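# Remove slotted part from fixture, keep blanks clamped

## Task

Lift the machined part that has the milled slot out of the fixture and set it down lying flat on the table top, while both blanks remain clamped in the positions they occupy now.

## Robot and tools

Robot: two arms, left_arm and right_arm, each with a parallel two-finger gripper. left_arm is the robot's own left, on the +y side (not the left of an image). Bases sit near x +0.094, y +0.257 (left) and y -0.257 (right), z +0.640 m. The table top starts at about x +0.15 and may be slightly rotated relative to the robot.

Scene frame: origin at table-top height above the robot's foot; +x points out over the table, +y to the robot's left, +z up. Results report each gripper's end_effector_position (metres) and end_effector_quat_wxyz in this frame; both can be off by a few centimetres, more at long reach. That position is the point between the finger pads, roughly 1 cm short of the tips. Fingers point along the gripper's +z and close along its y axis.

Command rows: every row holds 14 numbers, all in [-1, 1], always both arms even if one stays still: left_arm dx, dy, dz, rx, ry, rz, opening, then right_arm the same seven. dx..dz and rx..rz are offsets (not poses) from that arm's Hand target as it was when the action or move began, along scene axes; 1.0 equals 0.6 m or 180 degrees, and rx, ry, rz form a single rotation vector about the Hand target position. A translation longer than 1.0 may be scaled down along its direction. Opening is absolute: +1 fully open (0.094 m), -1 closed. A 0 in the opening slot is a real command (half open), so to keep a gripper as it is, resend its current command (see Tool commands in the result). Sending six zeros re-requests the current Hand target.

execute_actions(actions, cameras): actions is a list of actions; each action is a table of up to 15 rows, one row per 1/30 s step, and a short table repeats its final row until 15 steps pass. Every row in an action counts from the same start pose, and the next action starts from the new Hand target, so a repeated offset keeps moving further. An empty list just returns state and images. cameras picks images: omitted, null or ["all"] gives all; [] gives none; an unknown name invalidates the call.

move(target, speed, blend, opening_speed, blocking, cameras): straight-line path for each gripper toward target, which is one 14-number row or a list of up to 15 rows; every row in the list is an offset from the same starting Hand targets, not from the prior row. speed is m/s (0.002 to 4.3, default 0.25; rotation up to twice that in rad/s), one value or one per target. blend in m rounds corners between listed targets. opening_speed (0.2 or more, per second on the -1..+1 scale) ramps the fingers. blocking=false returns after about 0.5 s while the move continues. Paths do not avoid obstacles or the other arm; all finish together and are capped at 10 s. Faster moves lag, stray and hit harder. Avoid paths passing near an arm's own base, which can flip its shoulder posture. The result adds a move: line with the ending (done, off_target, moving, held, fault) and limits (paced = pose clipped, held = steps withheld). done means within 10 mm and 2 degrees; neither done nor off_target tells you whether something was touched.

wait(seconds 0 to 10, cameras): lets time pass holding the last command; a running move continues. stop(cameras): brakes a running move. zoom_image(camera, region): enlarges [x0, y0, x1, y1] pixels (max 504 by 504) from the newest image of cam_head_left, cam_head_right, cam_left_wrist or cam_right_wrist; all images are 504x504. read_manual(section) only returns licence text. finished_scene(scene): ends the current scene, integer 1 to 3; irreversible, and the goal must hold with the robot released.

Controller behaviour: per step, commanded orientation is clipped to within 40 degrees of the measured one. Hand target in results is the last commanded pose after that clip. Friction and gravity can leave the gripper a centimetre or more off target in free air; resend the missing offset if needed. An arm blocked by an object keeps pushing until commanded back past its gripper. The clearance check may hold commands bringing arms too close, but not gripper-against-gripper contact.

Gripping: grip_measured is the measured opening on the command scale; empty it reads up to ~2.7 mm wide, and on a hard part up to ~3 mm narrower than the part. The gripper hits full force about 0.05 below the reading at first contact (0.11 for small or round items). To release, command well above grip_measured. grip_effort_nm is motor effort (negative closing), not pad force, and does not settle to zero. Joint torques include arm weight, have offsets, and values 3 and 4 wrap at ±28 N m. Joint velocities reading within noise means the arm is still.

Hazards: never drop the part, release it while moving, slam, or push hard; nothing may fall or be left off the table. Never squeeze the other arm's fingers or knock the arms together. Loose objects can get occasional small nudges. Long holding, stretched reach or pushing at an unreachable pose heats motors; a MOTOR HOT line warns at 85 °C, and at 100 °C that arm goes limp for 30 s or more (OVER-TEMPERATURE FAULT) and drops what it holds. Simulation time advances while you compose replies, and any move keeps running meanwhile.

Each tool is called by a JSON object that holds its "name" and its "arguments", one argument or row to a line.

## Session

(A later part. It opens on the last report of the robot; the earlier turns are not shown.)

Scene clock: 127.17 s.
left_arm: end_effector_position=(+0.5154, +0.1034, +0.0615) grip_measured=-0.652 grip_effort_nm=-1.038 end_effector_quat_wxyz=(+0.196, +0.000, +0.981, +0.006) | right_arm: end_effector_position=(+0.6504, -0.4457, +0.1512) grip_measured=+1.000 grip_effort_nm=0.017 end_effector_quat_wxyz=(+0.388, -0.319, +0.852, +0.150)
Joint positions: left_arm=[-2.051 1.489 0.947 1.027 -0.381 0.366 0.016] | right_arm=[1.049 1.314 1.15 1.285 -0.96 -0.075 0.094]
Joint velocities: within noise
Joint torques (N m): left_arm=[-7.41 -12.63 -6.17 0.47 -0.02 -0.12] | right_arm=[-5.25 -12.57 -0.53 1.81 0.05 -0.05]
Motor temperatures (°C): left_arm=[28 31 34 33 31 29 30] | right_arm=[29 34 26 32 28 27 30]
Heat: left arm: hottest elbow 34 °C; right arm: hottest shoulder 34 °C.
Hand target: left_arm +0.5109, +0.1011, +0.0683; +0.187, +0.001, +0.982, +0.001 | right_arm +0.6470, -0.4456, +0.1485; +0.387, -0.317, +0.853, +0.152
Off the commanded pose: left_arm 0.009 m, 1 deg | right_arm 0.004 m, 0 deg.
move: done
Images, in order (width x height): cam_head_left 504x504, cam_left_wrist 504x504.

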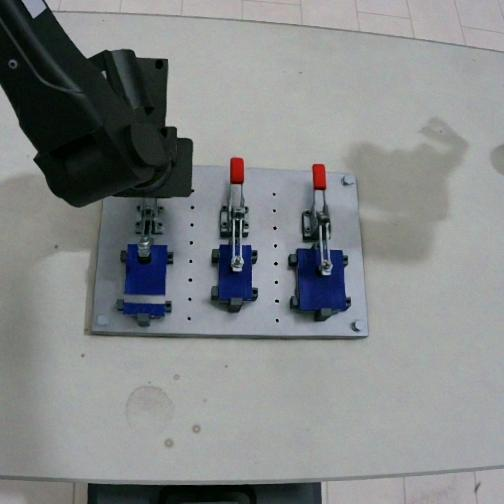

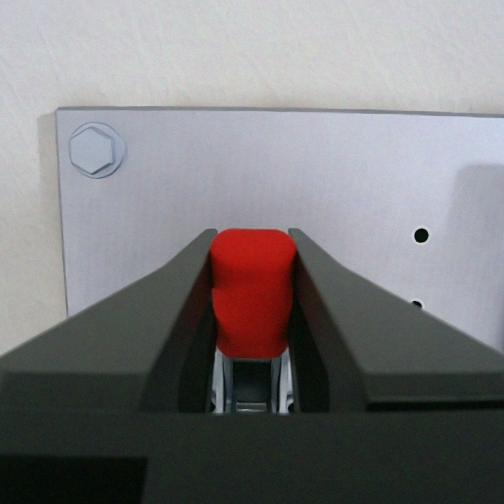

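{"name": "move", "arguments": {
  "target": [0.0,0.0,0.0,0,0.0,0,-0.3,0,0,0,0,0,0,1],
  "speed": 0.06,
  "cameras": ["cam_left_wrist","cam_head_left"]
}}

Scene clock: 130.03 s.
left_arm: end_effector_position=(+0.5144, +0.1038, +0.0616) grip_measured=-0.303 grip_effort_nm=0.129 end_effector_quat_wxyz=(+0.193, +0.001, +0.981, +0.006) | right_arm: end_effector_position=(+0.6504, -0.4457, +0.1512) grip_measured=+1.000 grip_effort_nm=0.027 end_effector_quat_wxyz=(+0.388, -0.319, +0.852, +0.150)
Joint positions: left_arm=[-2.051 1.487 0.945 1.023 -0.383 0.366 0.033] | right_arm=[1.049 1.314 1.15 1.285 -0.96 -0.075 0.094]
Joint velocities: within noise
Joint torques (N m): left_arm=[-7.41 -12.63 -6 0.62 0.07 -0.12] | right_arm=[-5.3 -12.57 -0.53 1.83 0.05 -0.05]
Motor temperatures (°C): left_arm=[28 31 34 33 31 29 31] | right_arm=[29 34 26 32 28 27 30]
Heat: left arm: hottest elbow 34 °C; right arm: hottest shoulder 34 °C.
Hand target: left_arm +0.5109, +0.1012, +0.0682; +0.187, +0.001, +0.982, +0.001 | right_arm +0.6470, -0.4456, +0.1485; +0.387, -0.317, +0.853, +0.152
Off the commanded pose: left_arm 0.008 m, 1 deg | right_arm 0.004 m, 0 deg.
move: done
Images, in order (width x height): cam_head_left 504x504, cam_left_wrist 504x504.

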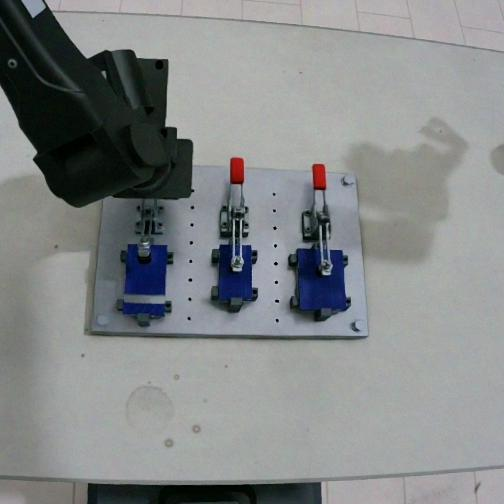

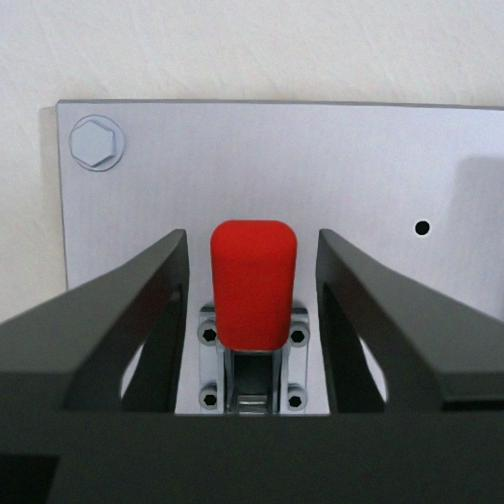

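{"name": "move", "arguments": {
  "target": [0.008,0.0,0.0,0,0.2056,0,-0.3,0,0,0,0,0,0,1],
  "speed": 0.15,
  "cameras": ["cam_left_wrist","cam_head_left"]
}}

Scene clock: 135.40 s.
left_arm: end_effector_position=(+0.5074, +0.1077, +0.0624) grip_measured=-0.303 grip_effort_nm=0.134 end_effector_quat_wxyz=(-0.137, +0.010, +0.990, +0.007) | right_arm: end_effector_position=(+0.6504, -0.4457, +0.1512) grip_measured=+1.000 grip_effort_nm=0.017 end_effector_quat_wxyz=(+0.388, -0.319, +0.852, +0.150)
Joint positions: left_arm=[-2.091 1.322 1.213 -0.143 -0.565 0.045 0.033] | right_arm=[1.049 1.314 1.15 1.285 -0.96 -0.075 0.094]
Joint velocities: within noise
Joint torques (N m): left_arm=[-8.06 -14.45 -1.24 -0.55 -0.02 -0.26] | right_arm=[-5.3 -12.57 -0.53 1.81 0.05 -0.05]
Motor temperatures (°C): left_arm=[28 31 34 33 31 29 30] | right_arm=[29 34 26 32 28 27 30]
Heat: left arm: hottest elbow 34 °C; right arm: hottest shoulder 34 °C.
Hand target: left_arm +0.5157, +0.1011, +0.0682; -0.134, +0.001, +0.991, +0.000 | right_arm +0.6470, -0.4456, +0.1485; +0.387, -0.317, +0.853, +0.152
Off the commanded pose: left_arm 0.012 m, 1 deg | right_arm 0.004 m, 0 deg.
move: off_target (left_arm)
Images, in order (width x height): cam_head_left 504x504, cam_left_wrist 504x504.

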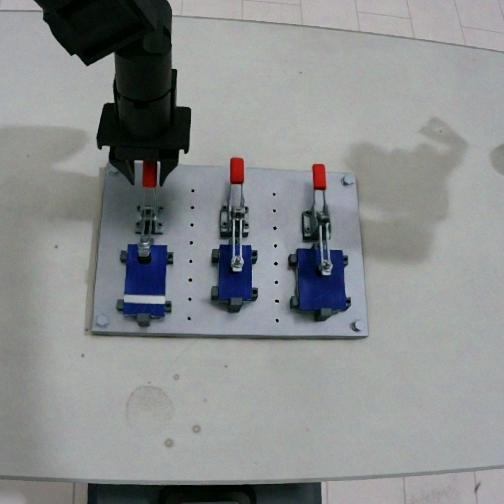

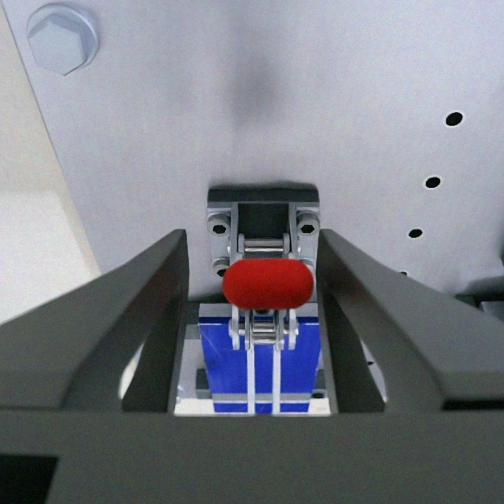

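{"name": "move", "arguments": {
  "target": [0.022,-0.008,-0.004,0,0,0,-0.3,0,0,0,0,0,0,1],
  "speed": 0.1,
  "cameras": ["cam_left_wrist"]
}}

Scene clock: 137.13 s.
left_arm: end_effector_position=(+0.5269, +0.1049, +0.0623) grip_measured=-0.303 grip_effort_nm=0.134 end_effector_quat_wxyz=(-0.133, +0.006, +0.991, +0.007) | right_arm: end_effector_position=(+0.6504, -0.4457, +0.1512) grip_measured=+1.000 grip_effort_nm=0.022 end_effector_quat_wxyz=(+0.388, -0.319, +0.852, +0.150)
Joint positions: left_arm=[-2.103 1.322 1.256 -0.177 -0.575 0.041 0.033] | right_arm=[1.049 1.314 1.15 1.285 -0.96 -0.075 0.094]
Joint velocities: within noise
Joint torques (N m): left_arm=[-8.18 -14.1 -0.92 -0.47 -0.05 -0.25] | right_arm=[-5.3 -12.51 -0.51 1.81 0.05 -0.05]
Motor temperatures (°C): left_arm=[28 31 34 33 31 29 30] | right_arm=[29 34 26 32 28 27 30]
Heat: left arm: hottest elbow 34 °C; right arm: hottest shoulder 34 °C.
Hand target: left_arm +0.5288, +0.0962, +0.0659; -0.134, +0.001, +0.991, +0.000 | right_arm +0.6470, -0.4456, +0.1485; +0.387, -0.317, +0.853, +0.152
Off the commanded pose: left_arm 0.010 m, 1 deg | right_arm 0.004 m, 0 deg.
move: done
Images, in order (width x height): cam_left_wrist 504x504.

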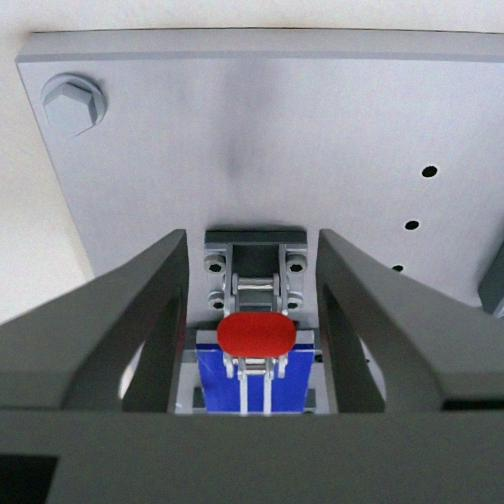

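{"name": "move", "arguments": {
  "target": [-0.027,0.0,0.013,0,0,0,-0.3,0,0,0,0,0,0,1],
  "speed": 0.1,
  "cameras": ["cam_left_wrist"]
}}

Scene clock: 150.07 s.
left_arm: end_effector_position=(+0.5073, +0.1023, +0.0661) grip_measured=-0.303 grip_effort_nm=0.134 end_effector_quat_wxyz=(-0.141, +0.011, +0.990, +0.006) | right_arm: end_effector_position=(+0.6504, -0.4457, +0.1512) grip_measured=+1.000 grip_effort_nm=0.027 end_effector_quat_wxyz=(+0.388, -0.319, +0.852, +0.150)
Joint positions: left_arm=[-2.105 1.322 1.216 -0.157 -0.578 0.039 0.033] | right_arm=[1.049 1.314 1.15 1.285 -0.96 -0.075 0.094]
Joint velocities: within noise
Joint torques (N m): left_arm=[-8.29 -14.86 -2.76 0.18 -0.05 -0.23] | right_arm=[-5.3 -12.51 -0.53 1.81 0.05 -0.05]
Motor temperatures (°C): left_arm=[28 31 33 33 31 29 30] | right_arm=[29 34 26 32 28 27 30]
Heat: left arm: hottest elbow 33 °C; right arm: hottest shoulder 34 °C.
Hand target: left_arm +0.5127, +0.0962, +0.0737; -0.134, +0.001, +0.991, +0.000 | right_arm +0.6470, -0.4456, +0.1485; +0.387, -0.317, +0.853, +0.152
Off the commanded pose: left_arm 0.011 m, 2 deg | right_arm 0.004 m, 0 deg.
move: off_target (left_arm)
Images, in order (width x height): cam_left_wrist 504x504.

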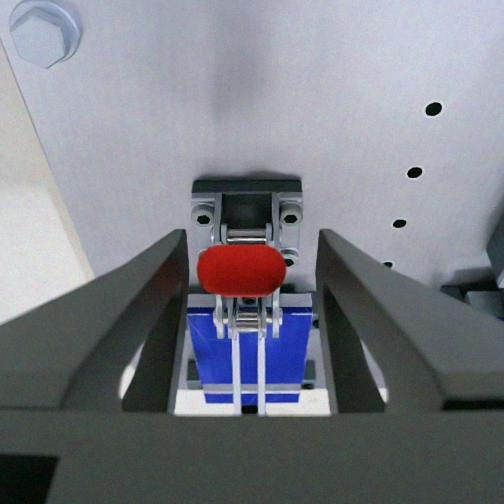

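{"name": "move", "arguments": {
  "target": [0.0,0.007,0.0,0,0,0,-0.68,0,0,0,0,0,0,1],
  "speed": 0.1,
  "opening_speed": 0.4,
  "cameras": ["cam_left_wrist"]
}}

Scene clock: 152.57 s.
left_arm: end_effector_position=(+0.5090, +0.1034, +0.0668) grip_measured=-0.650 grip_effort_nm=-0.989 end_effector_quat_wxyz=(-0.140, +0.008, +0.990, +0.007) | right_arm: end_effector_position=(+0.6504, -0.4457, +0.1512) grip_measured=+1.000 grip_effort_nm=0.017 end_effector_quat_wxyz=(+0.388, -0.319, +0.852, +0.150)
Joint positions: left_arm=[-2.105 1.318 1.215 -0.157 -0.58 0.034 0.016] | right_arm=[1.049 1.314 1.15 1.285 -0.96 -0.075 0.094]
Joint velocities: within noise
Joint torques (N m): left_arm=[-7.53 -15.03 -3.06 0.27 0.27 -0.15] | right_arm=[-5.3 -12.51 -0.53 1.81 0.05 -0.05]
Motor temperatures (°C): left_arm=[28 31 33 33 31 28 30] | right_arm=[29 34 26 32 28 27 30]
Heat: left arm: hottest elbow 33 °C; right arm: hottest shoulder 34 °C.
Hand target: left_arm +0.5127, +0.1005, +0.0737; -0.134, +0.001, +0.991, +0.000 | right_arm +0.6470, -0.4456, +0.1485; +0.387, -0.317, +0.853, +0.152
Off the commanded pose: left_arm 0.008 m, 1 deg | right_arm 0.004 m, 0 deg.
move: done
Images, in order (width x height): cam_left_wrist 504x504.

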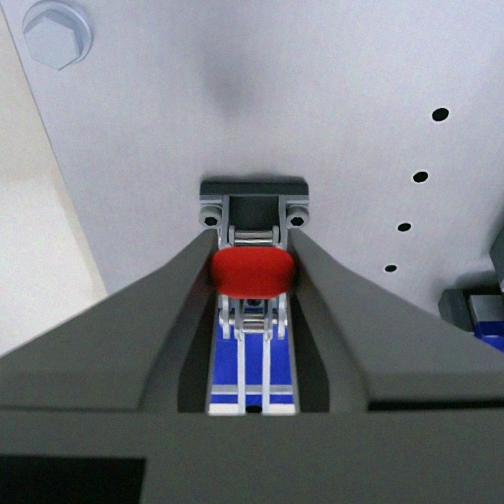

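{"name": "move", "arguments": {
  "target": [-0.055,0.0,0.0125,0,-0.111,0,-0.68,0,0,0,0,0,0,1],
  "speed": 0.06,
  "cameras": ["cam_left_wrist","cam_head_left"]
}}

Scene clock: 160.03 s.
left_arm: end_effector_position=(+0.4950, +0.1035, +0.0743) grip_measured=-0.653 grip_effort_nm=-1.038 end_effector_quat_wxyz=(+0.046, -0.004, +0.999, +0.006) | right_arm: end_effector_position=(+0.6504, -0.4457, +0.1512) grip_measured=+1.000 grip_effort_nm=0.017 end_effector_quat_wxyz=(+0.388, -0.319, +0.852, +0.150)
Joint positions: left_arm=[-2.09 1.351 0.95 0.574 -0.51 0.235 0.016] | right_arm=[1.049 1.314 1.15 1.285 -0.96 -0.075 0.094]
Joint velocities: within noise
Joint torques (N m): left_arm=[-6.83 -12.22 -6.87 1.25 0.16 -0.05] | right_arm=[-5.3 -12.57 -0.53 1.83 0.05 -0.05]
Motor temperatures (°C): left_arm=[28 32 33 33 31 28 30] | right_arm=[29 34 26 32 28 27 30]
Heat: left arm: hottest elbow 33 °C; right arm: hottest shoulder 34 °C.
Hand target: left_arm +0.4797, +0.1005, +0.0812; +0.040, +0.001, +0.999, +0.000 | right_arm +0.6470, -0.4456, +0.1485; +0.387, -0.317, +0.853, +0.152
Off the commanded pose: left_arm 0.017 m, 1 deg | right_arm 0.004 m, 0 deg.
move: off_target (left_arm)
Images, in order (width x height): cam_head_left 504x504, cam_left_wrist 504x504.

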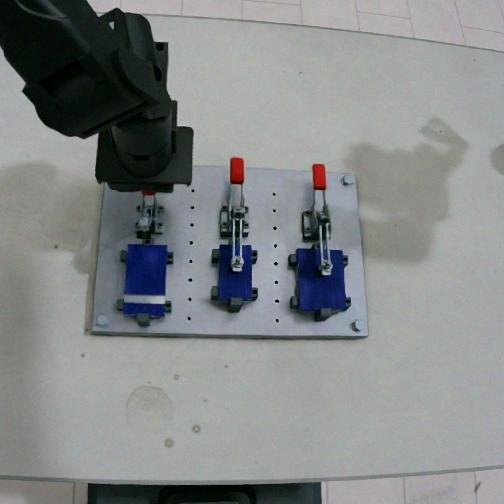

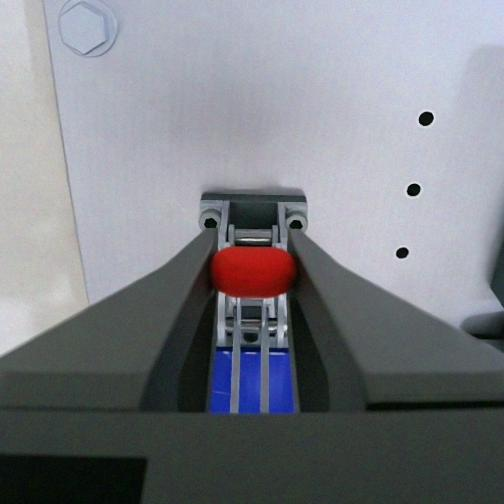

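{"name": "zoom_image", "arguments": {
  "camera": "cam_head_left",
  "region": [90, 150, 280, 340]
}}

{"name": "zoom_image", "arguments": {
  "camera": "cam_left_wrist",
  "region": [150, 180, 360, 420]
}}

Scaled by 2.653 from the camera's 504x504 image, which has a finer 720x720 frame.

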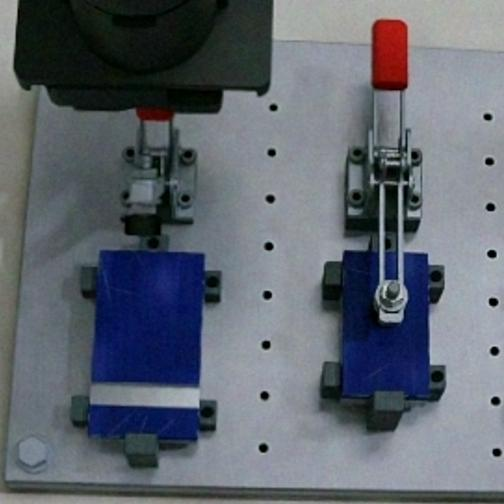

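Scaled by 2.100 from the camera's 504x504 image, which has a finer 720x720 frame.

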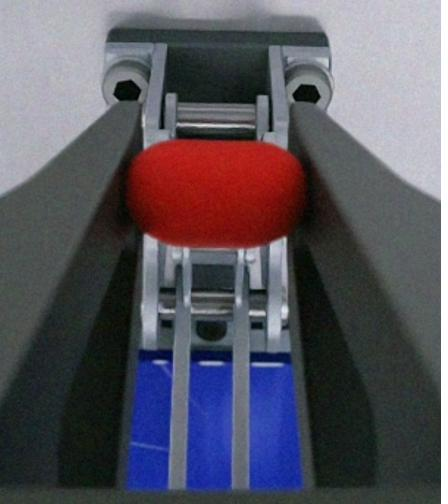

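{"name": "move", "arguments": {
  "target": [
    [0.022,0.0,-0.008,0,0,0,-0.68,0,0,0,0,0,0,1],
    [0.022,0.0,-0.008,0,0,0,-0.25,0,0,0,0,0,0,1]
  ],
  "speed": 0.06,
  "cameras": ["cam_left_wrist"]
}}

Scene clock: 171.17 s.
left_arm: end_effector_position=(+0.4935, +0.1026, +0.0739) grip_measured=-0.253 grip_effort_nm=0.129 end_effector_quat_wxyz=(+0.043, -0.002, +0.999, +0.004) | right_arm: end_effector_position=(+0.6504, -0.4457, +0.1512) grip_measured=+1.000 grip_effort_nm=0.022 end_effector_quat_wxyz=(+0.388, -0.319, +0.852, +0.150)
Joint positions: left_arm=[-2.09 1.351 0.951 0.564 -0.508 0.235 0.035] | right_arm=[1.049 1.314 1.15 1.285 -0.96 -0.075 0.094]
Joint velocities: within noise
Joint torques (N m): left_arm=[-6.71 -12.4 -3.84 0.13 0.11 -0.06] | right_arm=[-5.3 -12.51 -0.53 1.81 0.05 -0.05]
Motor temperatures (°C): left_arm=[28 32 34 33 31 28 31] | right_arm=[29 34 26 32 27 27 30]
Heat: left arm: hottest elbow 34 °C; right arm: hottest shoulder 34 °C.
Hand target: left_arm +0.4930, +0.1005, +0.0764; +0.040, +0.001, +0.999, +0.001 | right_arm +0.6470, -0.4456, +0.1485; +0.387, -0.317, +0.853, +0.152
Off the commanded pose: left_arm 0.003 m, 1 deg | right_arm 0.004 m, 0 deg.
move: done
Images, in order (width x height): cam_left_wrist 504x504.

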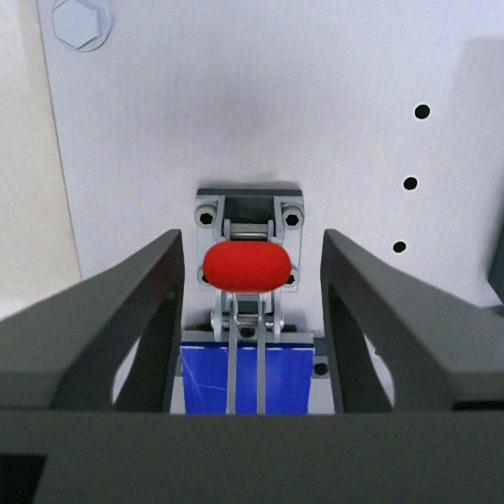

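{"name": "move", "arguments": {
  "target": [0.01,0.0,0.0,0,0.19,0,-0.25,0,0,0,0,0,0,1],
  "speed": 0.2,
  "cameras": ["cam_left_wrist"]
}}

Scene clock: 174.13 s.
left_arm: end_effector_position=(+0.5013, +0.1089, +0.0745) grip_measured=-0.253 grip_effort_nm=0.129 end_effector_quat_wxyz=(-0.250, +0.004, +0.968, +0.006) | right_arm: end_effector_position=(+0.6504, -0.4457, +0.1512) grip_measured=+1.000 grip_effort_nm=0.022 end_effector_quat_wxyz=(+0.388, -0.319, +0.852, +0.150)
Joint positions: left_arm=[-2.095 1.343 1.361 -0.542 -0.556 -0.112 0.035] | right_arm=[1.049 1.314 1.15 1.285 -0.96 -0.075 0.094]
Joint velocities: within noise
Joint torques (N m): left_arm=[-7.88 -13.86 -0.61 -0.95 0.11 -0.23] | right_arm=[-5.3 -12.51 -0.53 1.81 0.05 -0.05]
Motor temperatures (°C): left_arm=[28 32 33 33 31 28 31] | right_arm=[29 34 26 32 27 27 30]
Heat: left arm: hottest elbow 33 °C; right arm: hottest shoulder 34 °C.
Hand target: left_arm +0.4989, +0.1006, +0.0763; -0.256, +0.001, +0.967, +0.000 | right_arm +0.6470, -0.4456, +0.1485; +0.387, -0.317, +0.853, +0.152
Off the commanded pose: left_arm 0.009 m, 1 deg | right_arm 0.004 m, 0 deg.
move: done
Images, in order (width x height): cam_left_wrist 504x504.

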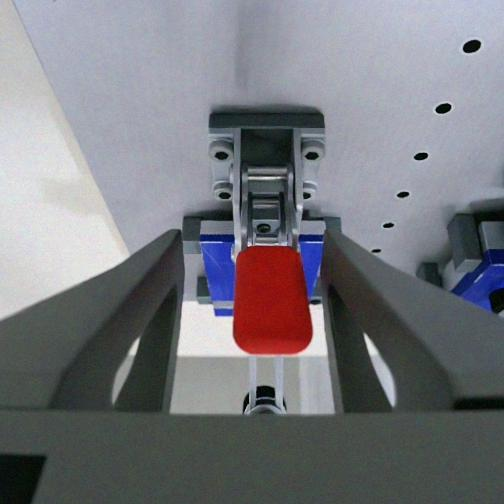

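{"name": "move", "arguments": {
  "target": [-0.022,-0.008,0.002,0,0,0,-0.25,0,0,0,0,0,0,1],
  "speed": 0.1,
  "cameras": ["cam_left_wrist"]
}}

Scene clock: 176.87 s.
left_arm: end_effector_position=(+0.4919, +0.1071, +0.0752) grip_measured=-0.253 grip_effort_nm=0.125 end_effector_quat_wxyz=(-0.254, +0.005, +0.967, +0.006) | right_arm: end_effector_position=(+0.6504, -0.4457, +0.1512) grip_measured=+1.000 grip_effort_nm=0.017 end_effector_quat_wxyz=(+0.388, -0.319, +0.852, +0.150)
Joint positions: left_arm=[-2.096 1.345 1.343 -0.532 -0.557 -0.116 0.035] | right_arm=[1.049 1.314 1.15 1.285 -0.96 -0.075 0.094]
Joint velocities: within noise
Joint torques (N m): left_arm=[-8.41 -13.68 -2.24 -0.05 -0.04 -0.24] | right_arm=[-5.3 -12.51 -0.53 1.81 0.05 -0.05]
Motor temperatures (°C): left_arm=[28 32 33 33 31 28 30] | right_arm=[29 34 26 32 27 27 30]
Heat: left arm: hottest elbow 33 °C; right arm: hottest shoulder 34 °C.
Hand target: left_arm +0.4857, +0.0958, +0.0776; -0.256, +0.001, +0.967, +0.000 | right_arm +0.6470, -0.4456, +0.1485; +0.387, -0.317, +0.853, +0.152
Off the commanded pose: left_arm 0.013 m, 1 deg | right_arm 0.004 m, 0 deg.
move: off_target (left_arm)
Images, in order (width x height): cam_left_wrist 504x504.

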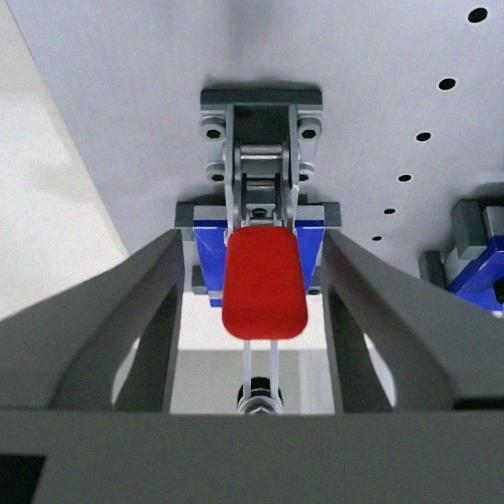

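{"name": "move", "arguments": {
  "target": [0.002,0.002,-0.001,0,0,0,-0.68,0,0,0,0,0,0,1],
  "speed": 0.1,
  "opening_speed": 0.4,
  "cameras": ["cam_left_wrist"]
}}

Scene clock: 179.00 s.
left_arm: end_effector_position=(+0.4917, +0.1051, +0.0755) grip_measured=-0.658 grip_effort_nm=-0.994 end_effector_quat_wxyz=(-0.254, +0.005, +0.967, +0.004) | right_arm: end_effector_position=(+0.6504, -0.4457, +0.1512) grip_measured=+1.000 grip_effort_nm=0.017 end_effector_quat_wxyz=(+0.388, -0.319, +0.852, +0.150)
Joint positions: left_arm=[-2.099 1.346 1.343 -0.532 -0.555 -0.116 0.016] | right_arm=[1.049 1.314 1.15 1.285 -0.96 -0.075 0.094]
Joint velocities: within noise
Joint torques (N m): left_arm=[-7.88 -13.63 -1.95 -0.25 -0.02 -0.23] | right_arm=[-5.3 -12.51 -0.53 1.81 0.05 -0.05]
Motor temperatures (°C): left_arm=[28 32 33 33 31 28 30] | right_arm=[29 34 26 32 27 27 30]
Heat: left arm: hottest elbow 33 °C; right arm: hottest shoulder 34 °C.
Hand target: left_arm +0.4868, +0.0969, +0.0770; -0.256, +0.001, +0.967, +0.000 | right_arm +0.6470, -0.4456, +0.1485; +0.387, -0.317, +0.853, +0.152
Off the commanded pose: left_arm 0.009 m, 1 deg | right_arm 0.004 m, 0 deg.
move: done
Images, in order (width x height): cam_left_wrist 504x504.

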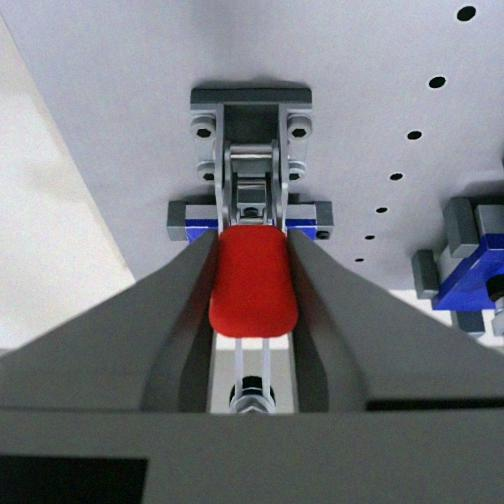

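{"name": "move", "arguments": {
  "target": [-0.035,0.0,0.0,0,-0.085,0,-0.68,0,0,0,0,0,0,1],
  "speed": 0.05,
  "cameras": ["cam_left_wrist","cam_head_left"]
}}

Scene clock: 183.10 s.
left_arm: end_effector_position=(+0.4789, +0.1037, +0.0761) grip_measured=-0.661 grip_effort_nm=-1.038 end_effector_quat_wxyz=(-0.119, -0.006, +0.993, +0.008) | right_arm: end_effector_position=(+0.6504, -0.4457, +0.1512) grip_measured=+1.000 grip_effort_nm=0.022 end_effector_quat_wxyz=(+0.388, -0.319, +0.852, +0.150)
Joint positions: left_arm=[-2.103 1.304 1.093 0.002 -0.574 0.034 0.016] | right_arm=[1.049 1.314 1.15 1.285 -0.96 -0.075 0.094]
Joint velocities: within noise
Joint torques (N m): left_arm=[-6.83 -11.99 -4.18 0.4 0.3 0.01] | right_arm=[-5.3 -12.51 -0.53 1.81 0.05 -0.05]
Motor temperatures (°C): left_arm=[28 32 33 33 31 28 31] | right_arm=[29 34 26 32 27 27 30]
Heat: left arm: hottest elbow 33 °C; right arm: hottest shoulder 34 °C.
Hand target: left_arm +0.4658, +0.0968, +0.0770; -0.125, +0.001, +0.992, +0.000 | right_arm +0.6470, -0.4456, +0.1485; +0.387, -0.317, +0.853, +0.152
Off the commanded pose: left_arm 0.015 m, 1 deg | right_arm 0.004 m, 0 deg.
move: off_target (left_arm)
Images, in order (width x height): cam_head_left 504x504, cam_left_wrist 504x504.

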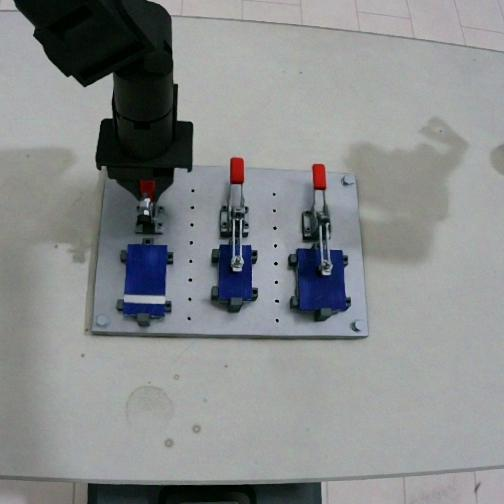

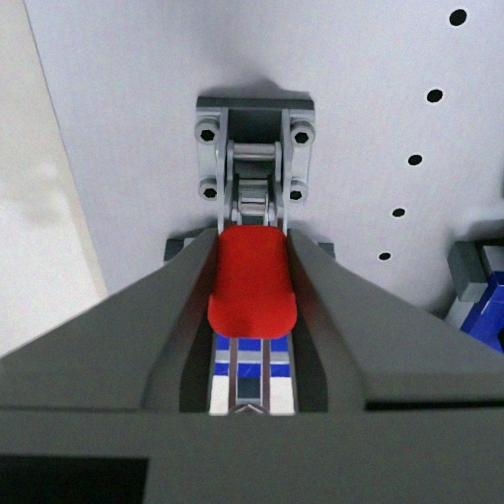

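{"name": "zoom_image", "arguments": {
  "camera": "cam_head_left",
  "region": [90, 150, 280, 340]
}}

{"name": "zoom_image", "arguments": {
  "camera": "cam_head_right",
  "region": [0, 130, 190, 320]
}}

Scaled by 2.653 from the camera's 504x504 image, which has a finer 720x720 frame.

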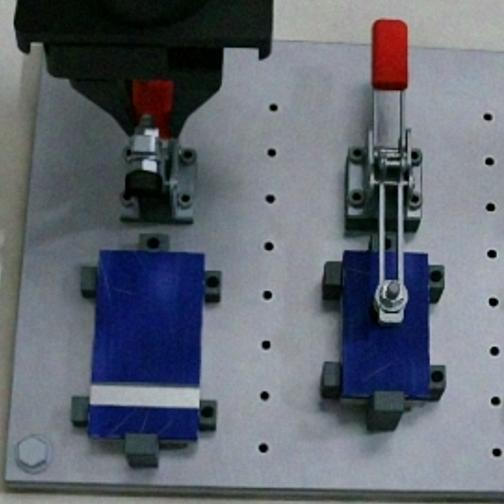

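This scene's latest camera images include none from cam_head_right. They are from: cam_head_left, cam_left_wrist. cam_head_right's image comes with the result of a call that names it in "cameras".

{"name": "move", "arguments": {
  "target": [-0.03,0.0,-0.005,0,-0.05,0,-0.68,0,0,0,0,0,0,1],
  "speed": 0.05
}}

Scene clock: 186.60 s.
left_arm: end_effector_position=(+0.4736, +0.1038, +0.0751) grip_measured=-0.661 grip_effort_nm=-1.043 end_effector_quat_wxyz=(-0.030, -0.010, +0.999, +0.008) | right_arm: end_effector_position=(+0.6504, -0.4457, +0.1512) grip_measured=+1.000 grip_effort_nm=0.017 end_effector_quat_wxyz=(+0.388, -0.319, +0.852, +0.150)
Joint positions: left_arm=[-2.093 1.327 0.978 0.349 -0.548 0.136 0.016] | right_arm=[1.049 1.314 1.15 1.285 -0.96 -0.075 0.094]
Joint velocities: within noise
Joint torques (N m): left_arm=[-6.24 -10.11 -5.79 0.79 0.38 -0.08] | right_arm=[-5.3 -12.51 -0.53 1.81 0.05 -0.05]
Motor temperatures (°C): left_arm=[28 32 33 33 31 28 31] | right_arm=[29 34 26 32 27 27 30]
Heat: left arm: hottest elbow 33 °C; right arm: hottest shoulder 34 °C.
Hand target: left_arm +0.4479, +0.0969, +0.0740; -0.047, +0.001, +0.999, +0.001 | right_arm +0.6470, -0.4456, +0.1485; +0.387, -0.317, +0.853, +0.152
Off the commanded pose: left_arm 0.027 m, 2 deg | right_arm 0.004 m, 0 deg.
move: off_target (left_arm)

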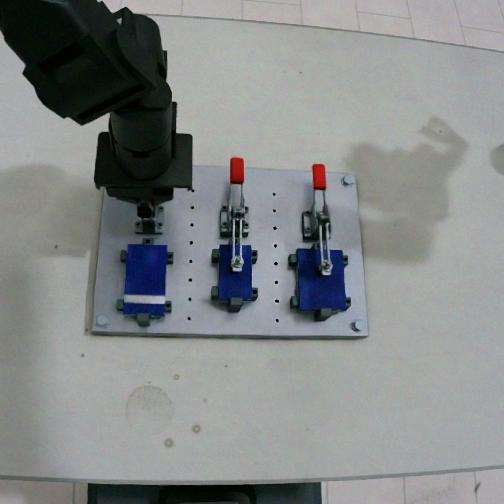

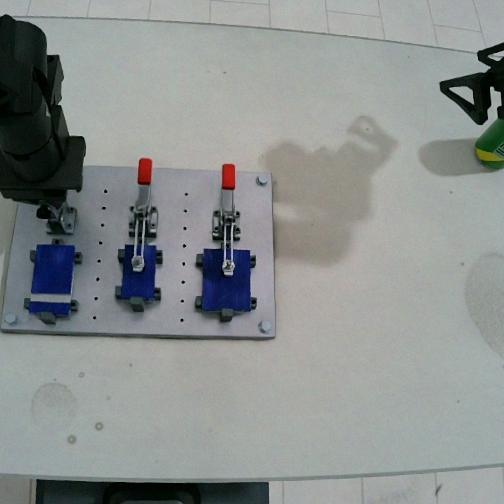

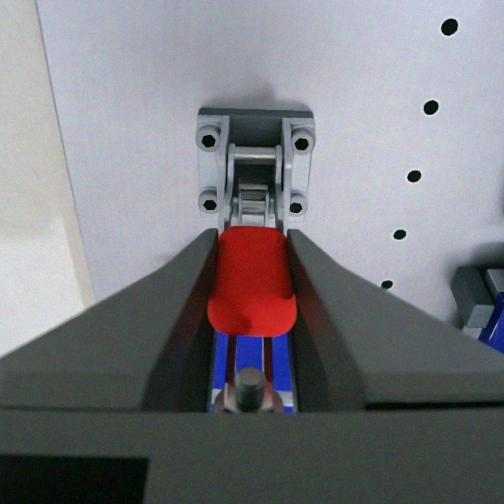

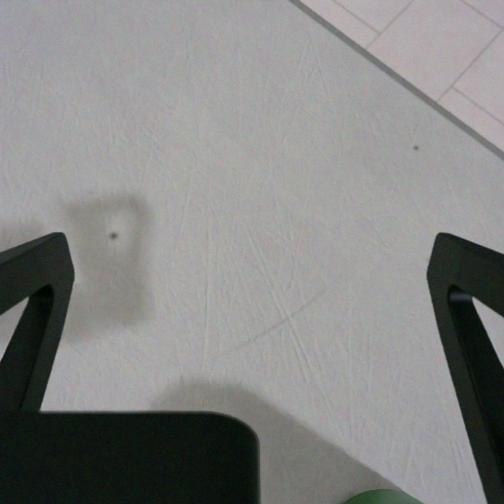

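{"name": "move", "arguments": {
  "target": [
    [0.04,0.0,0.002,0,0.015,0,-0.68,0,0,0,0,0,0,1],
    [0.04,0.0,0.002,0,0.015,0,0.0,0,0,0,0,0,0,1]
  ],
  "speed": 0.06
}}

Scene clock: 189.83 s.
left_arm: end_effector_position=(+0.4738, +0.1040, +0.0746) grip_measured=-0.003 grip_effort_nm=0.134 end_effector_quat_wxyz=(-0.066, +0.006, +0.998, +0.006) | right_arm: end_effector_position=(+0.6504, -0.4457, +0.1512) grip_measured=+1.000 grip_effort_nm=0.022 end_effector_quat_wxyz=(+0.388, -0.319, +0.852, +0.150)
Joint positions: left_arm=[-2.095 1.315 1.018 0.214 -0.556 0.125 0.047] | right_arm=[1.049 1.314 1.15 1.285 -0.96 -0.075 0.094]
Joint velocities: within noise
Joint torques (N m): left_arm=[-7.3 -11.81 -2.67 -0.23 0.05 -0.24] | right_arm=[-5.3 -12.51 -0.53 1.81 0.05 -0.05]
Motor temperatures (°C): left_arm=[28 32 33 33 31 28 31] | right_arm=[29 34 26 32 27 27 30]
Heat: left arm: hottest elbow 33 °C; right arm: hottest shoulder 34 °C.
Hand target: left_arm +0.4720, +0.0969, +0.0752; -0.070, +0.001, +0.998, +0.000 | right_arm +0.6470, -0.4456, +0.1485; +0.387, -0.317, +0.853, +0.152
Off the commanded pose: left_arm 0.007 m, 1 deg | right_arm 0.004 m, 0 deg.
move: done

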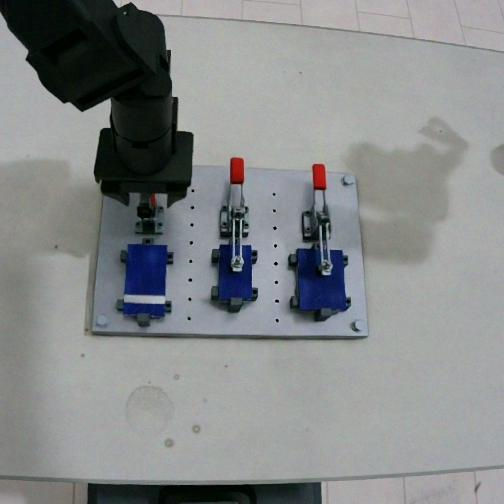

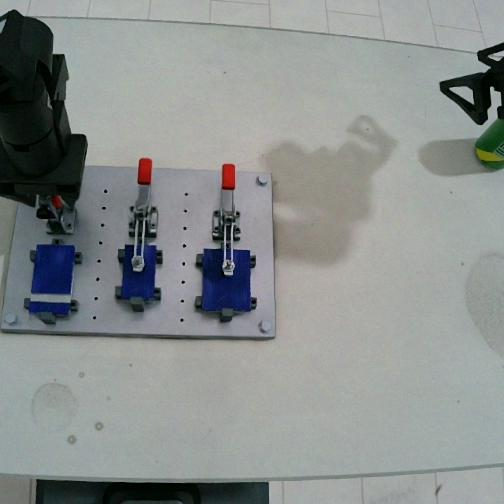

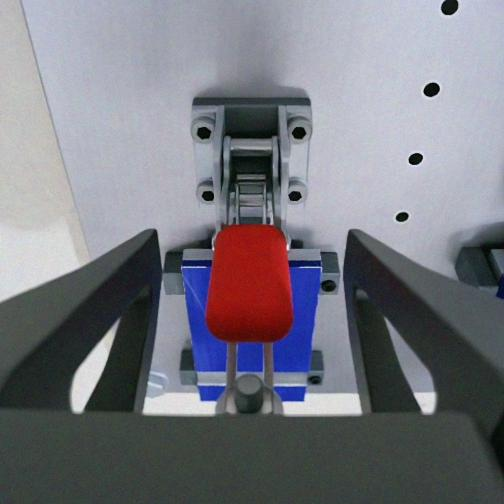

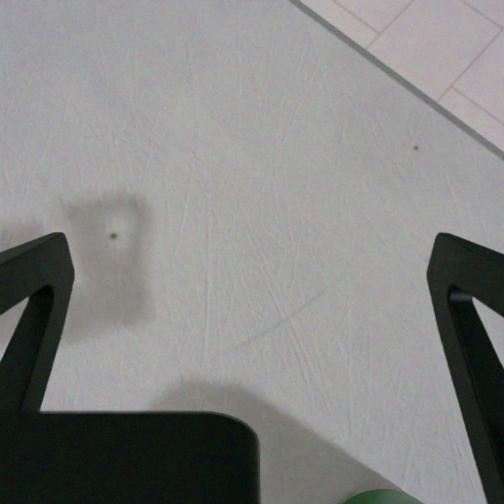

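{"name": "move", "arguments": {
  "target": [
    [0.02,0.0,0.21,0,0.0,0,0.0,0,0,0,0,0,0,1],
    [-0.1,0.017,0.21,0,-0.155,0,0.6,0,0,0,0,0,0,1]
  ],
  "speed": 0.25,
  "blend": 0.02
}}

Scene clock: 193.83 s.
left_arm: end_effector_position=(+0.4249, +0.1009, +0.1993) grip_measured=+0.597 grip_effort_nm=0.129 end_effector_quat_wxyz=(+0.180, -0.013, +0.984, -0.004) | right_arm: end_effector_position=(+0.6504, -0.4457, +0.1512) grip_measured=+1.000 grip_effort_nm=0.022 end_effector_quat_wxyz=(+0.388, -0.319, +0.852, +0.150)
Joint positions: left_arm=[-2.204 1.379 0.514 1.347 -0.517 0.398 0.075] | right_arm=[1.049 1.314 1.15 1.285 -0.96 -0.075 0.094]
Joint velocities: within noise
Joint torques (N m): left_arm=[-4.72 -7.82 -8.06 1.57 0.22 0.1] | right_arm=[-5.3 -12.57 -0.53 1.81 0.05 -0.05]
Motor temperatures (°C): left_arm=[28 32 33 33 31 28 31] | right_arm=[29 34 26 32 27 27 30]
Heat: left arm: hottest elbow 33 °C; right arm: hottest shoulder 34 °C.
Hand target: left_arm +0.4119, +0.1070, +0.2012; +0.172, +0.001, +0.985, +0.001 | right_arm +0.6470, -0.4456, +0.1485; +0.387, -0.317, +0.853, +0.152
Off the commanded pose: left_arm 0.014 m, 2 deg | right_arm 0.004 m, 0 deg.
move: off_target (left_arm); target 2's new opening was sent with left_arm's hand 0.014 m and 2 deg from that target

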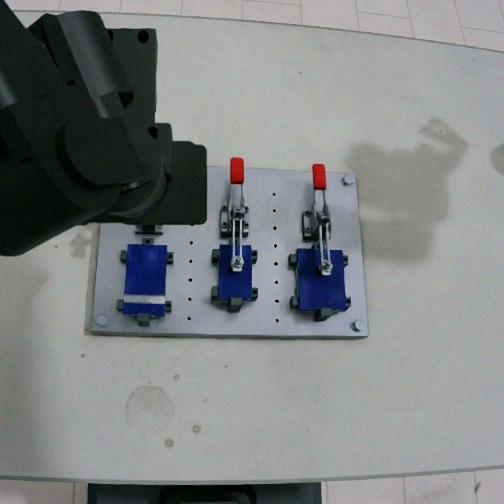

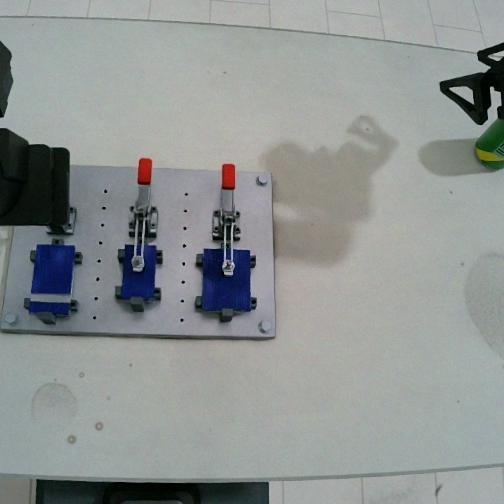

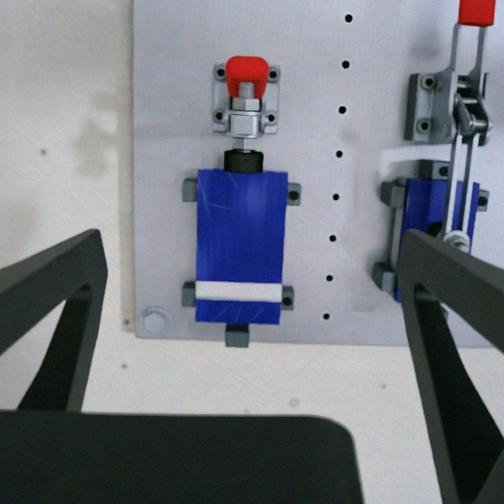

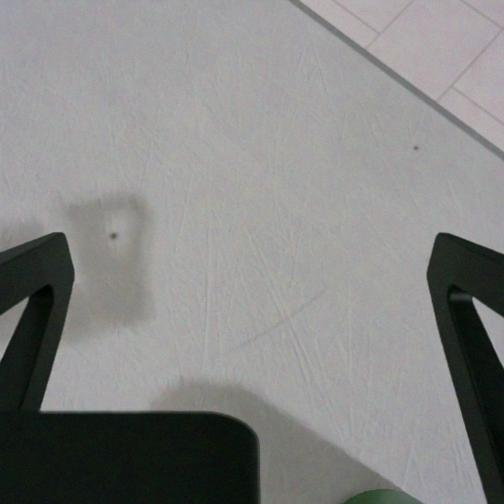

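{"name": "move", "arguments": {
  "target": [
    [-0.02,0.2,0.0,-0.2165,0.216,0.4665,1,0,0,0,0,0,0,1],
    [-0.02,0.165,-0.168,-0.2165,0.216,0.4665,1,0,0,0,0,0,0,1]
  ],
  "speed": 0.4,
  "blend": 0.02,
  "cameras": ["cam_left_wrist"]
}}

{"name": "zoom_image", "arguments": {
  "camera": "cam_left_wrist",
  "region": [60, 80, 440, 330]
}}

Scene clock: 207.83 s.
left_arm: end_effector_position=(+0.3950, +0.2108, +0.1001) grip_measured=+0.997 grip_effort_nm=0.129 end_effector_quat_wxyz=(-0.184, -0.680, +0.688, -0.177) | right_arm: end_effector_position=(+0.6504, -0.4457, +0.1512) grip_measured=+1.000 grip_effort_nm=0.022 end_effector_quat_wxyz=(+0.388, -0.319, +0.852, +0.150)
Joint positions: left_arm=[-1.594 1.234 0.746 0.443 0.484 -1.377 0.094] | right_arm=[1.049 1.314 1.15 1.285 -0.96 -0.075 0.094]
Joint velocities: within noise
Joint torques (N m): left_arm=[-1.96 -12.34 -4.92 0.61 0.17 -0.24] | right_arm=[-5.3 -12.57 -0.53 1.81 0.05 -0.05]
Motor temperatures (°C): left_arm=[28 31 34 33 31 28 30] | right_arm=[29 34 26 32 27 27 30]
Heat: left arm: hottest elbow 34 °C; right arm: hottest shoulder 34 °C.
Hand target: left_arm +0.4000, +0.2062, +0.1004; +0.183, +0.684, -0.683, +0.183 | right_arm +0.6470, -0.4456, +0.1485; +0.387, -0.317, +0.853, +0.152
Off the commanded pose: left_arm 0.007 m, 1 deg | right_arm 0.004 m, 0 deg.
move: done
Images, in order (width x height): cam_left_wrist 504x504.

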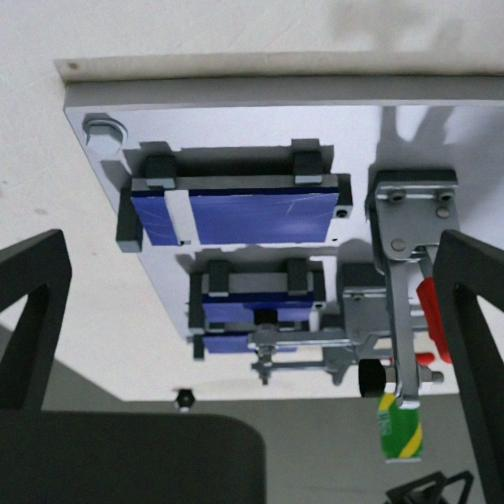

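Scaled by 1.326 from the camera's 504x504 image, which has a finer 720x720 frame.

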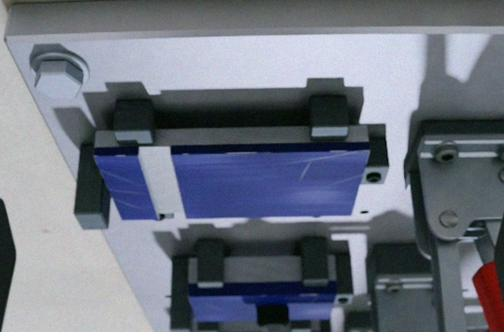

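{"name": "move", "arguments": {
  "target": [
    [-0.02,0.02,0.16,0.2165,-0.216,-0.4665,0.6,0,0,0,0,0,0,1],
    [-0.02,-0.165,0.04,0.2165,-0.216,-0.4665,0.6,0,0,0,0,0,0,1]
  ],
  "speed": 0.4,
  "blend": 0.02,
  "cameras": ["cam_left_wrist"]
}}

Scene clock: 218.23 s.
left_arm: end_effector_position=(+0.3855, +0.1100, +0.1232) grip_measured=+0.603 grip_effort_nm=-0.149 end_effector_quat_wxyz=(+0.167, -0.003, +0.986, +0.000) | right_arm: end_effector_position=(+0.6504, -0.4457, +0.1512) grip_measured=+1.000 grip_effort_nm=0.022 end_effector_quat_wxyz=(+0.388, -0.319, +0.852, +0.150)
Joint positions: left_arm=[-2.058 1.584 0.642 1.366 -0.399 0.336 0.075] | right_arm=[1.049 1.314 1.15 1.285 -0.96 -0.075 0.094]
Joint velocities: within noise
Joint torques (N m): left_arm=[-6.77 -8.06 -6.41 1.54 0.06 0.1] | right_arm=[-5.3 -12.51 -0.53 1.83 0.05 -0.05]
Motor temperatures (°C): left_arm=[28 31 34 33 31 28 30] | right_arm=[29 34 26 32 27 27 30]
Heat: left arm: hottest elbow 34 °C; right arm: hottest shoulder 34 °C.
Hand target: left_arm +0.3880, +0.1072, +0.1244; +0.173, +0.001, +0.985, +0.000 | right_arm +0.6470, -0.4456, +0.1485; +0.387, -0.317, +0.853, +0.152
Off the commanded pose: left_arm 0.004 m, 1 deg | right_arm 0.004 m, 0 deg.
move: done
Images, in order (width x height): cam_left_wrist 504x504.

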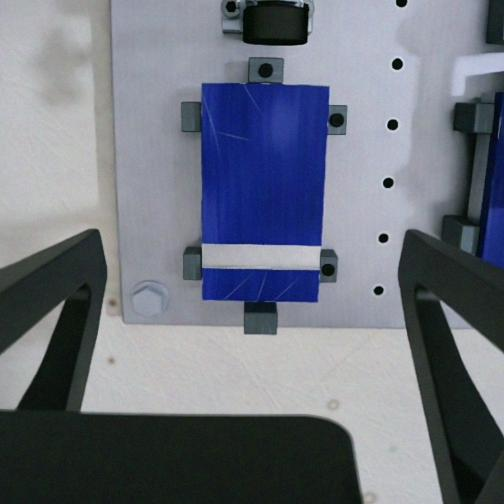

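{"name": "move", "arguments": {
  "target": [0.008,-0.009,-0.099,0,0,0,0.6,0,0,0,0,0,0,1],
  "speed": 0.15,
  "cameras": ["cam_left_wrist"]
}}

Scene clock: 221.53 s.
left_arm: end_effector_position=(+0.3979, +0.0981, +0.0695) grip_measured=+0.603 grip_effort_nm=-0.144 end_effector_quat_wxyz=(+0.179, +0.001, +0.984, -0.002) | right_arm: end_effector_position=(+0.6504, -0.4457, +0.1512) grip_measured=+1.000 grip_effort_nm=0.017 end_effector_quat_wxyz=(+0.388, -0.319, +0.852, +0.150)
Joint positions: left_arm=[-2.025 1.674 0.803 1.313 -0.356 0.337 0.075] | right_arm=[1.049 1.314 1.15 1.285 -0.96 -0.075 0.094]
Joint velocities: within noise
Joint torques (N m): left_arm=[-5.71 -8 -6.12 0.59 0.19 -0.15] | right_arm=[-5.3 -12.51 -0.53 1.81 0.05 -0.05]
Motor temperatures (°C): left_arm=[28 31 34 33 31 28 30] | right_arm=[29 34 26 32 27 27 30]
Heat: left arm: hottest elbow 34 °C; right arm: hottest shoulder 34 °C.
Hand target: left_arm +0.3927, +0.1017, +0.0651; +0.173, +0.001, +0.985, +0.000 | right_arm +0.6470, -0.4456, +0.1485; +0.387, -0.317, +0.853, +0.152
Off the commanded pose: left_arm 0.008 m, 1 deg | right_arm 0.004 m, 0 deg.
move: done
Images, in order (width x height): cam_left_wrist 504x504.

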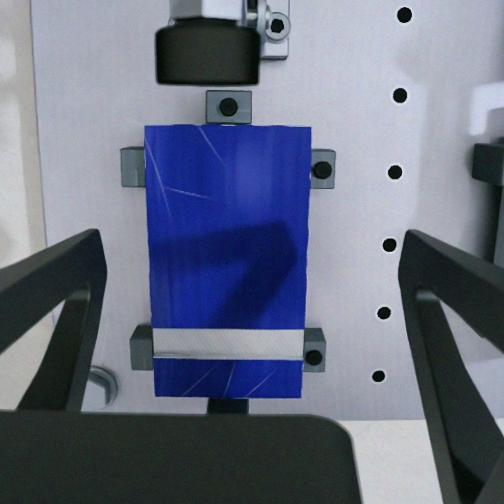

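{"name": "move", "arguments": {
  "target": [-0.005,0.0105,-0.037,0,0,0,0.6,0,0,0,0,0,0,1],
  "speed": 0.1,
  "cameras": ["cam_left_wrist"]
}}

Scene clock: 223.70 s.
left_arm: end_effector_position=(+0.3954, +0.1036, +0.0476) grip_measured=+0.603 grip_effort_nm=-0.149 end_effector_quat_wxyz=(+0.179, +0.005, +0.984, -0.001) | right_arm: end_effector_position=(+0.6504, -0.4457, +0.1512) grip_measured=+1.000 grip_effort_nm=0.022 end_effector_quat_wxyz=(+0.388, -0.319, +0.852, +0.150)
Joint positions: left_arm=[-1.992 1.709 0.853 1.293 -0.326 0.331 0.075] | right_arm=[1.049 1.314 1.15 1.285 -0.96 -0.075 0.094]
Joint velocities: left_arm=[0.005 -0.044 0.002 0.007 -0.007 -0.007 0.001] | right_arm=[within noise]
Joint torques (N m): left_arm=[-5.54 -8.06 -6.2 0.61 0.16 -0.29] | right_arm=[-5.3 -12.51 -0.53 1.83 0.05 -0.05]
Motor temperatures (°C): left_arm=[28 31 34 33 31 28 30] | right_arm=[29 34 26 32 27 27 30]
Heat: left arm: hottest elbow 34 °C; right arm: hottest shoulder 34 °C.
Hand target: left_arm +0.3897, +0.1081, +0.0429; +0.173, +0.001, +0.985, +0.000 | right_arm +0.6470, -0.4456, +0.1485; +0.387, -0.317, +0.853, +0.152
Off the commanded pose: left_arm 0.009 m, 1 deg | right_arm 0.004 m, 0 deg.
move: done
Images, in order (width x height): cam_left_wrist 504x504.

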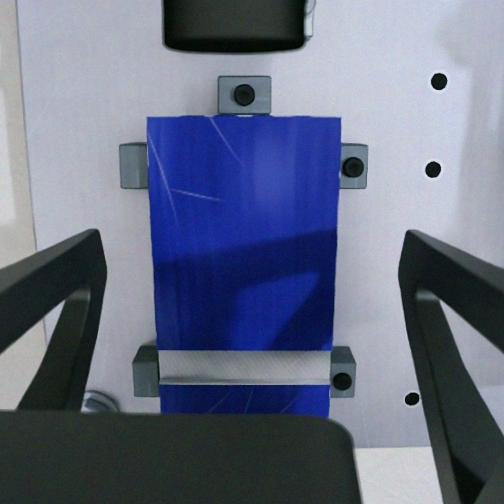

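{"name": "move", "arguments": {
  "target": [-0.006,0.004,-0.031,0,0,0,0.6,0,0,0,0,0,0,1],
  "speed": 0.06,
  "cameras": ["cam_left_wrist","cam_head_left"]
}}

Scene clock: 226.03 s.
left_arm: end_effector_position=(+0.3919, +0.1053, +0.0290) grip_measured=+0.603 grip_effort_nm=-0.144 end_effector_quat_wxyz=(+0.179, +0.005, +0.984, -0.002) | right_arm: end_effector_position=(+0.6504, -0.4457, +0.1512) grip_measured=+1.000 grip_effort_nm=0.012 end_effector_quat_wxyz=(+0.388, -0.319, +0.852, +0.150)
Joint positions: left_arm=[-1.972 1.745 0.899 1.279 -0.306 0.322 0.075] | right_arm=[1.049 1.314 1.15 1.285 -0.96 -0.075 0.094]
Joint velocities: within noise
Joint torques (N m): left_arm=[-5.42 -8 -6.09 0.64 0.15 -0.23] | right_arm=[-5.3 -12.51 -0.53 1.81 0.05 -0.05]
Motor temperatures (°C): left_arm=[28 31 34 33 31 28 30] | right_arm=[29 34 26 32 27 27 30]
Heat: left arm: hottest elbow 34 °C; right arm: hottest shoulder 34 °C.
Hand target: left_arm +0.3861, +0.1104, +0.0242; +0.173, +0.001, +0.985, +0.000 | right_arm +0.6470, -0.4456, +0.1485; +0.387, -0.317, +0.853, +0.152
Off the commanded pose: left_arm 0.009 m, 1 deg | right_arm 0.004 m, 0 deg.
move: done
Images, in order (width x height): cam_head_left 504x504, cam_left_wrist 504x504.

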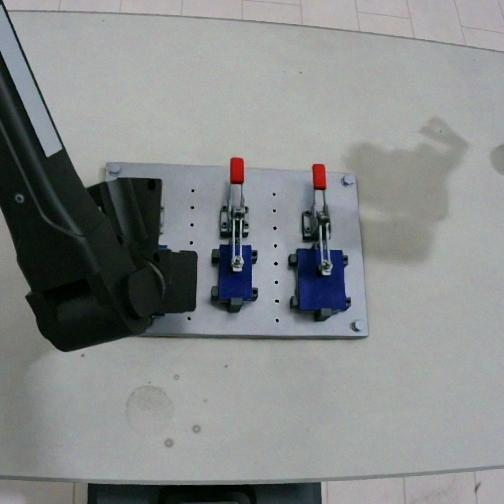

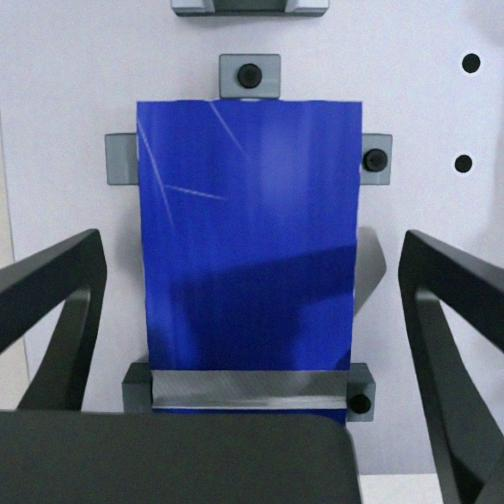

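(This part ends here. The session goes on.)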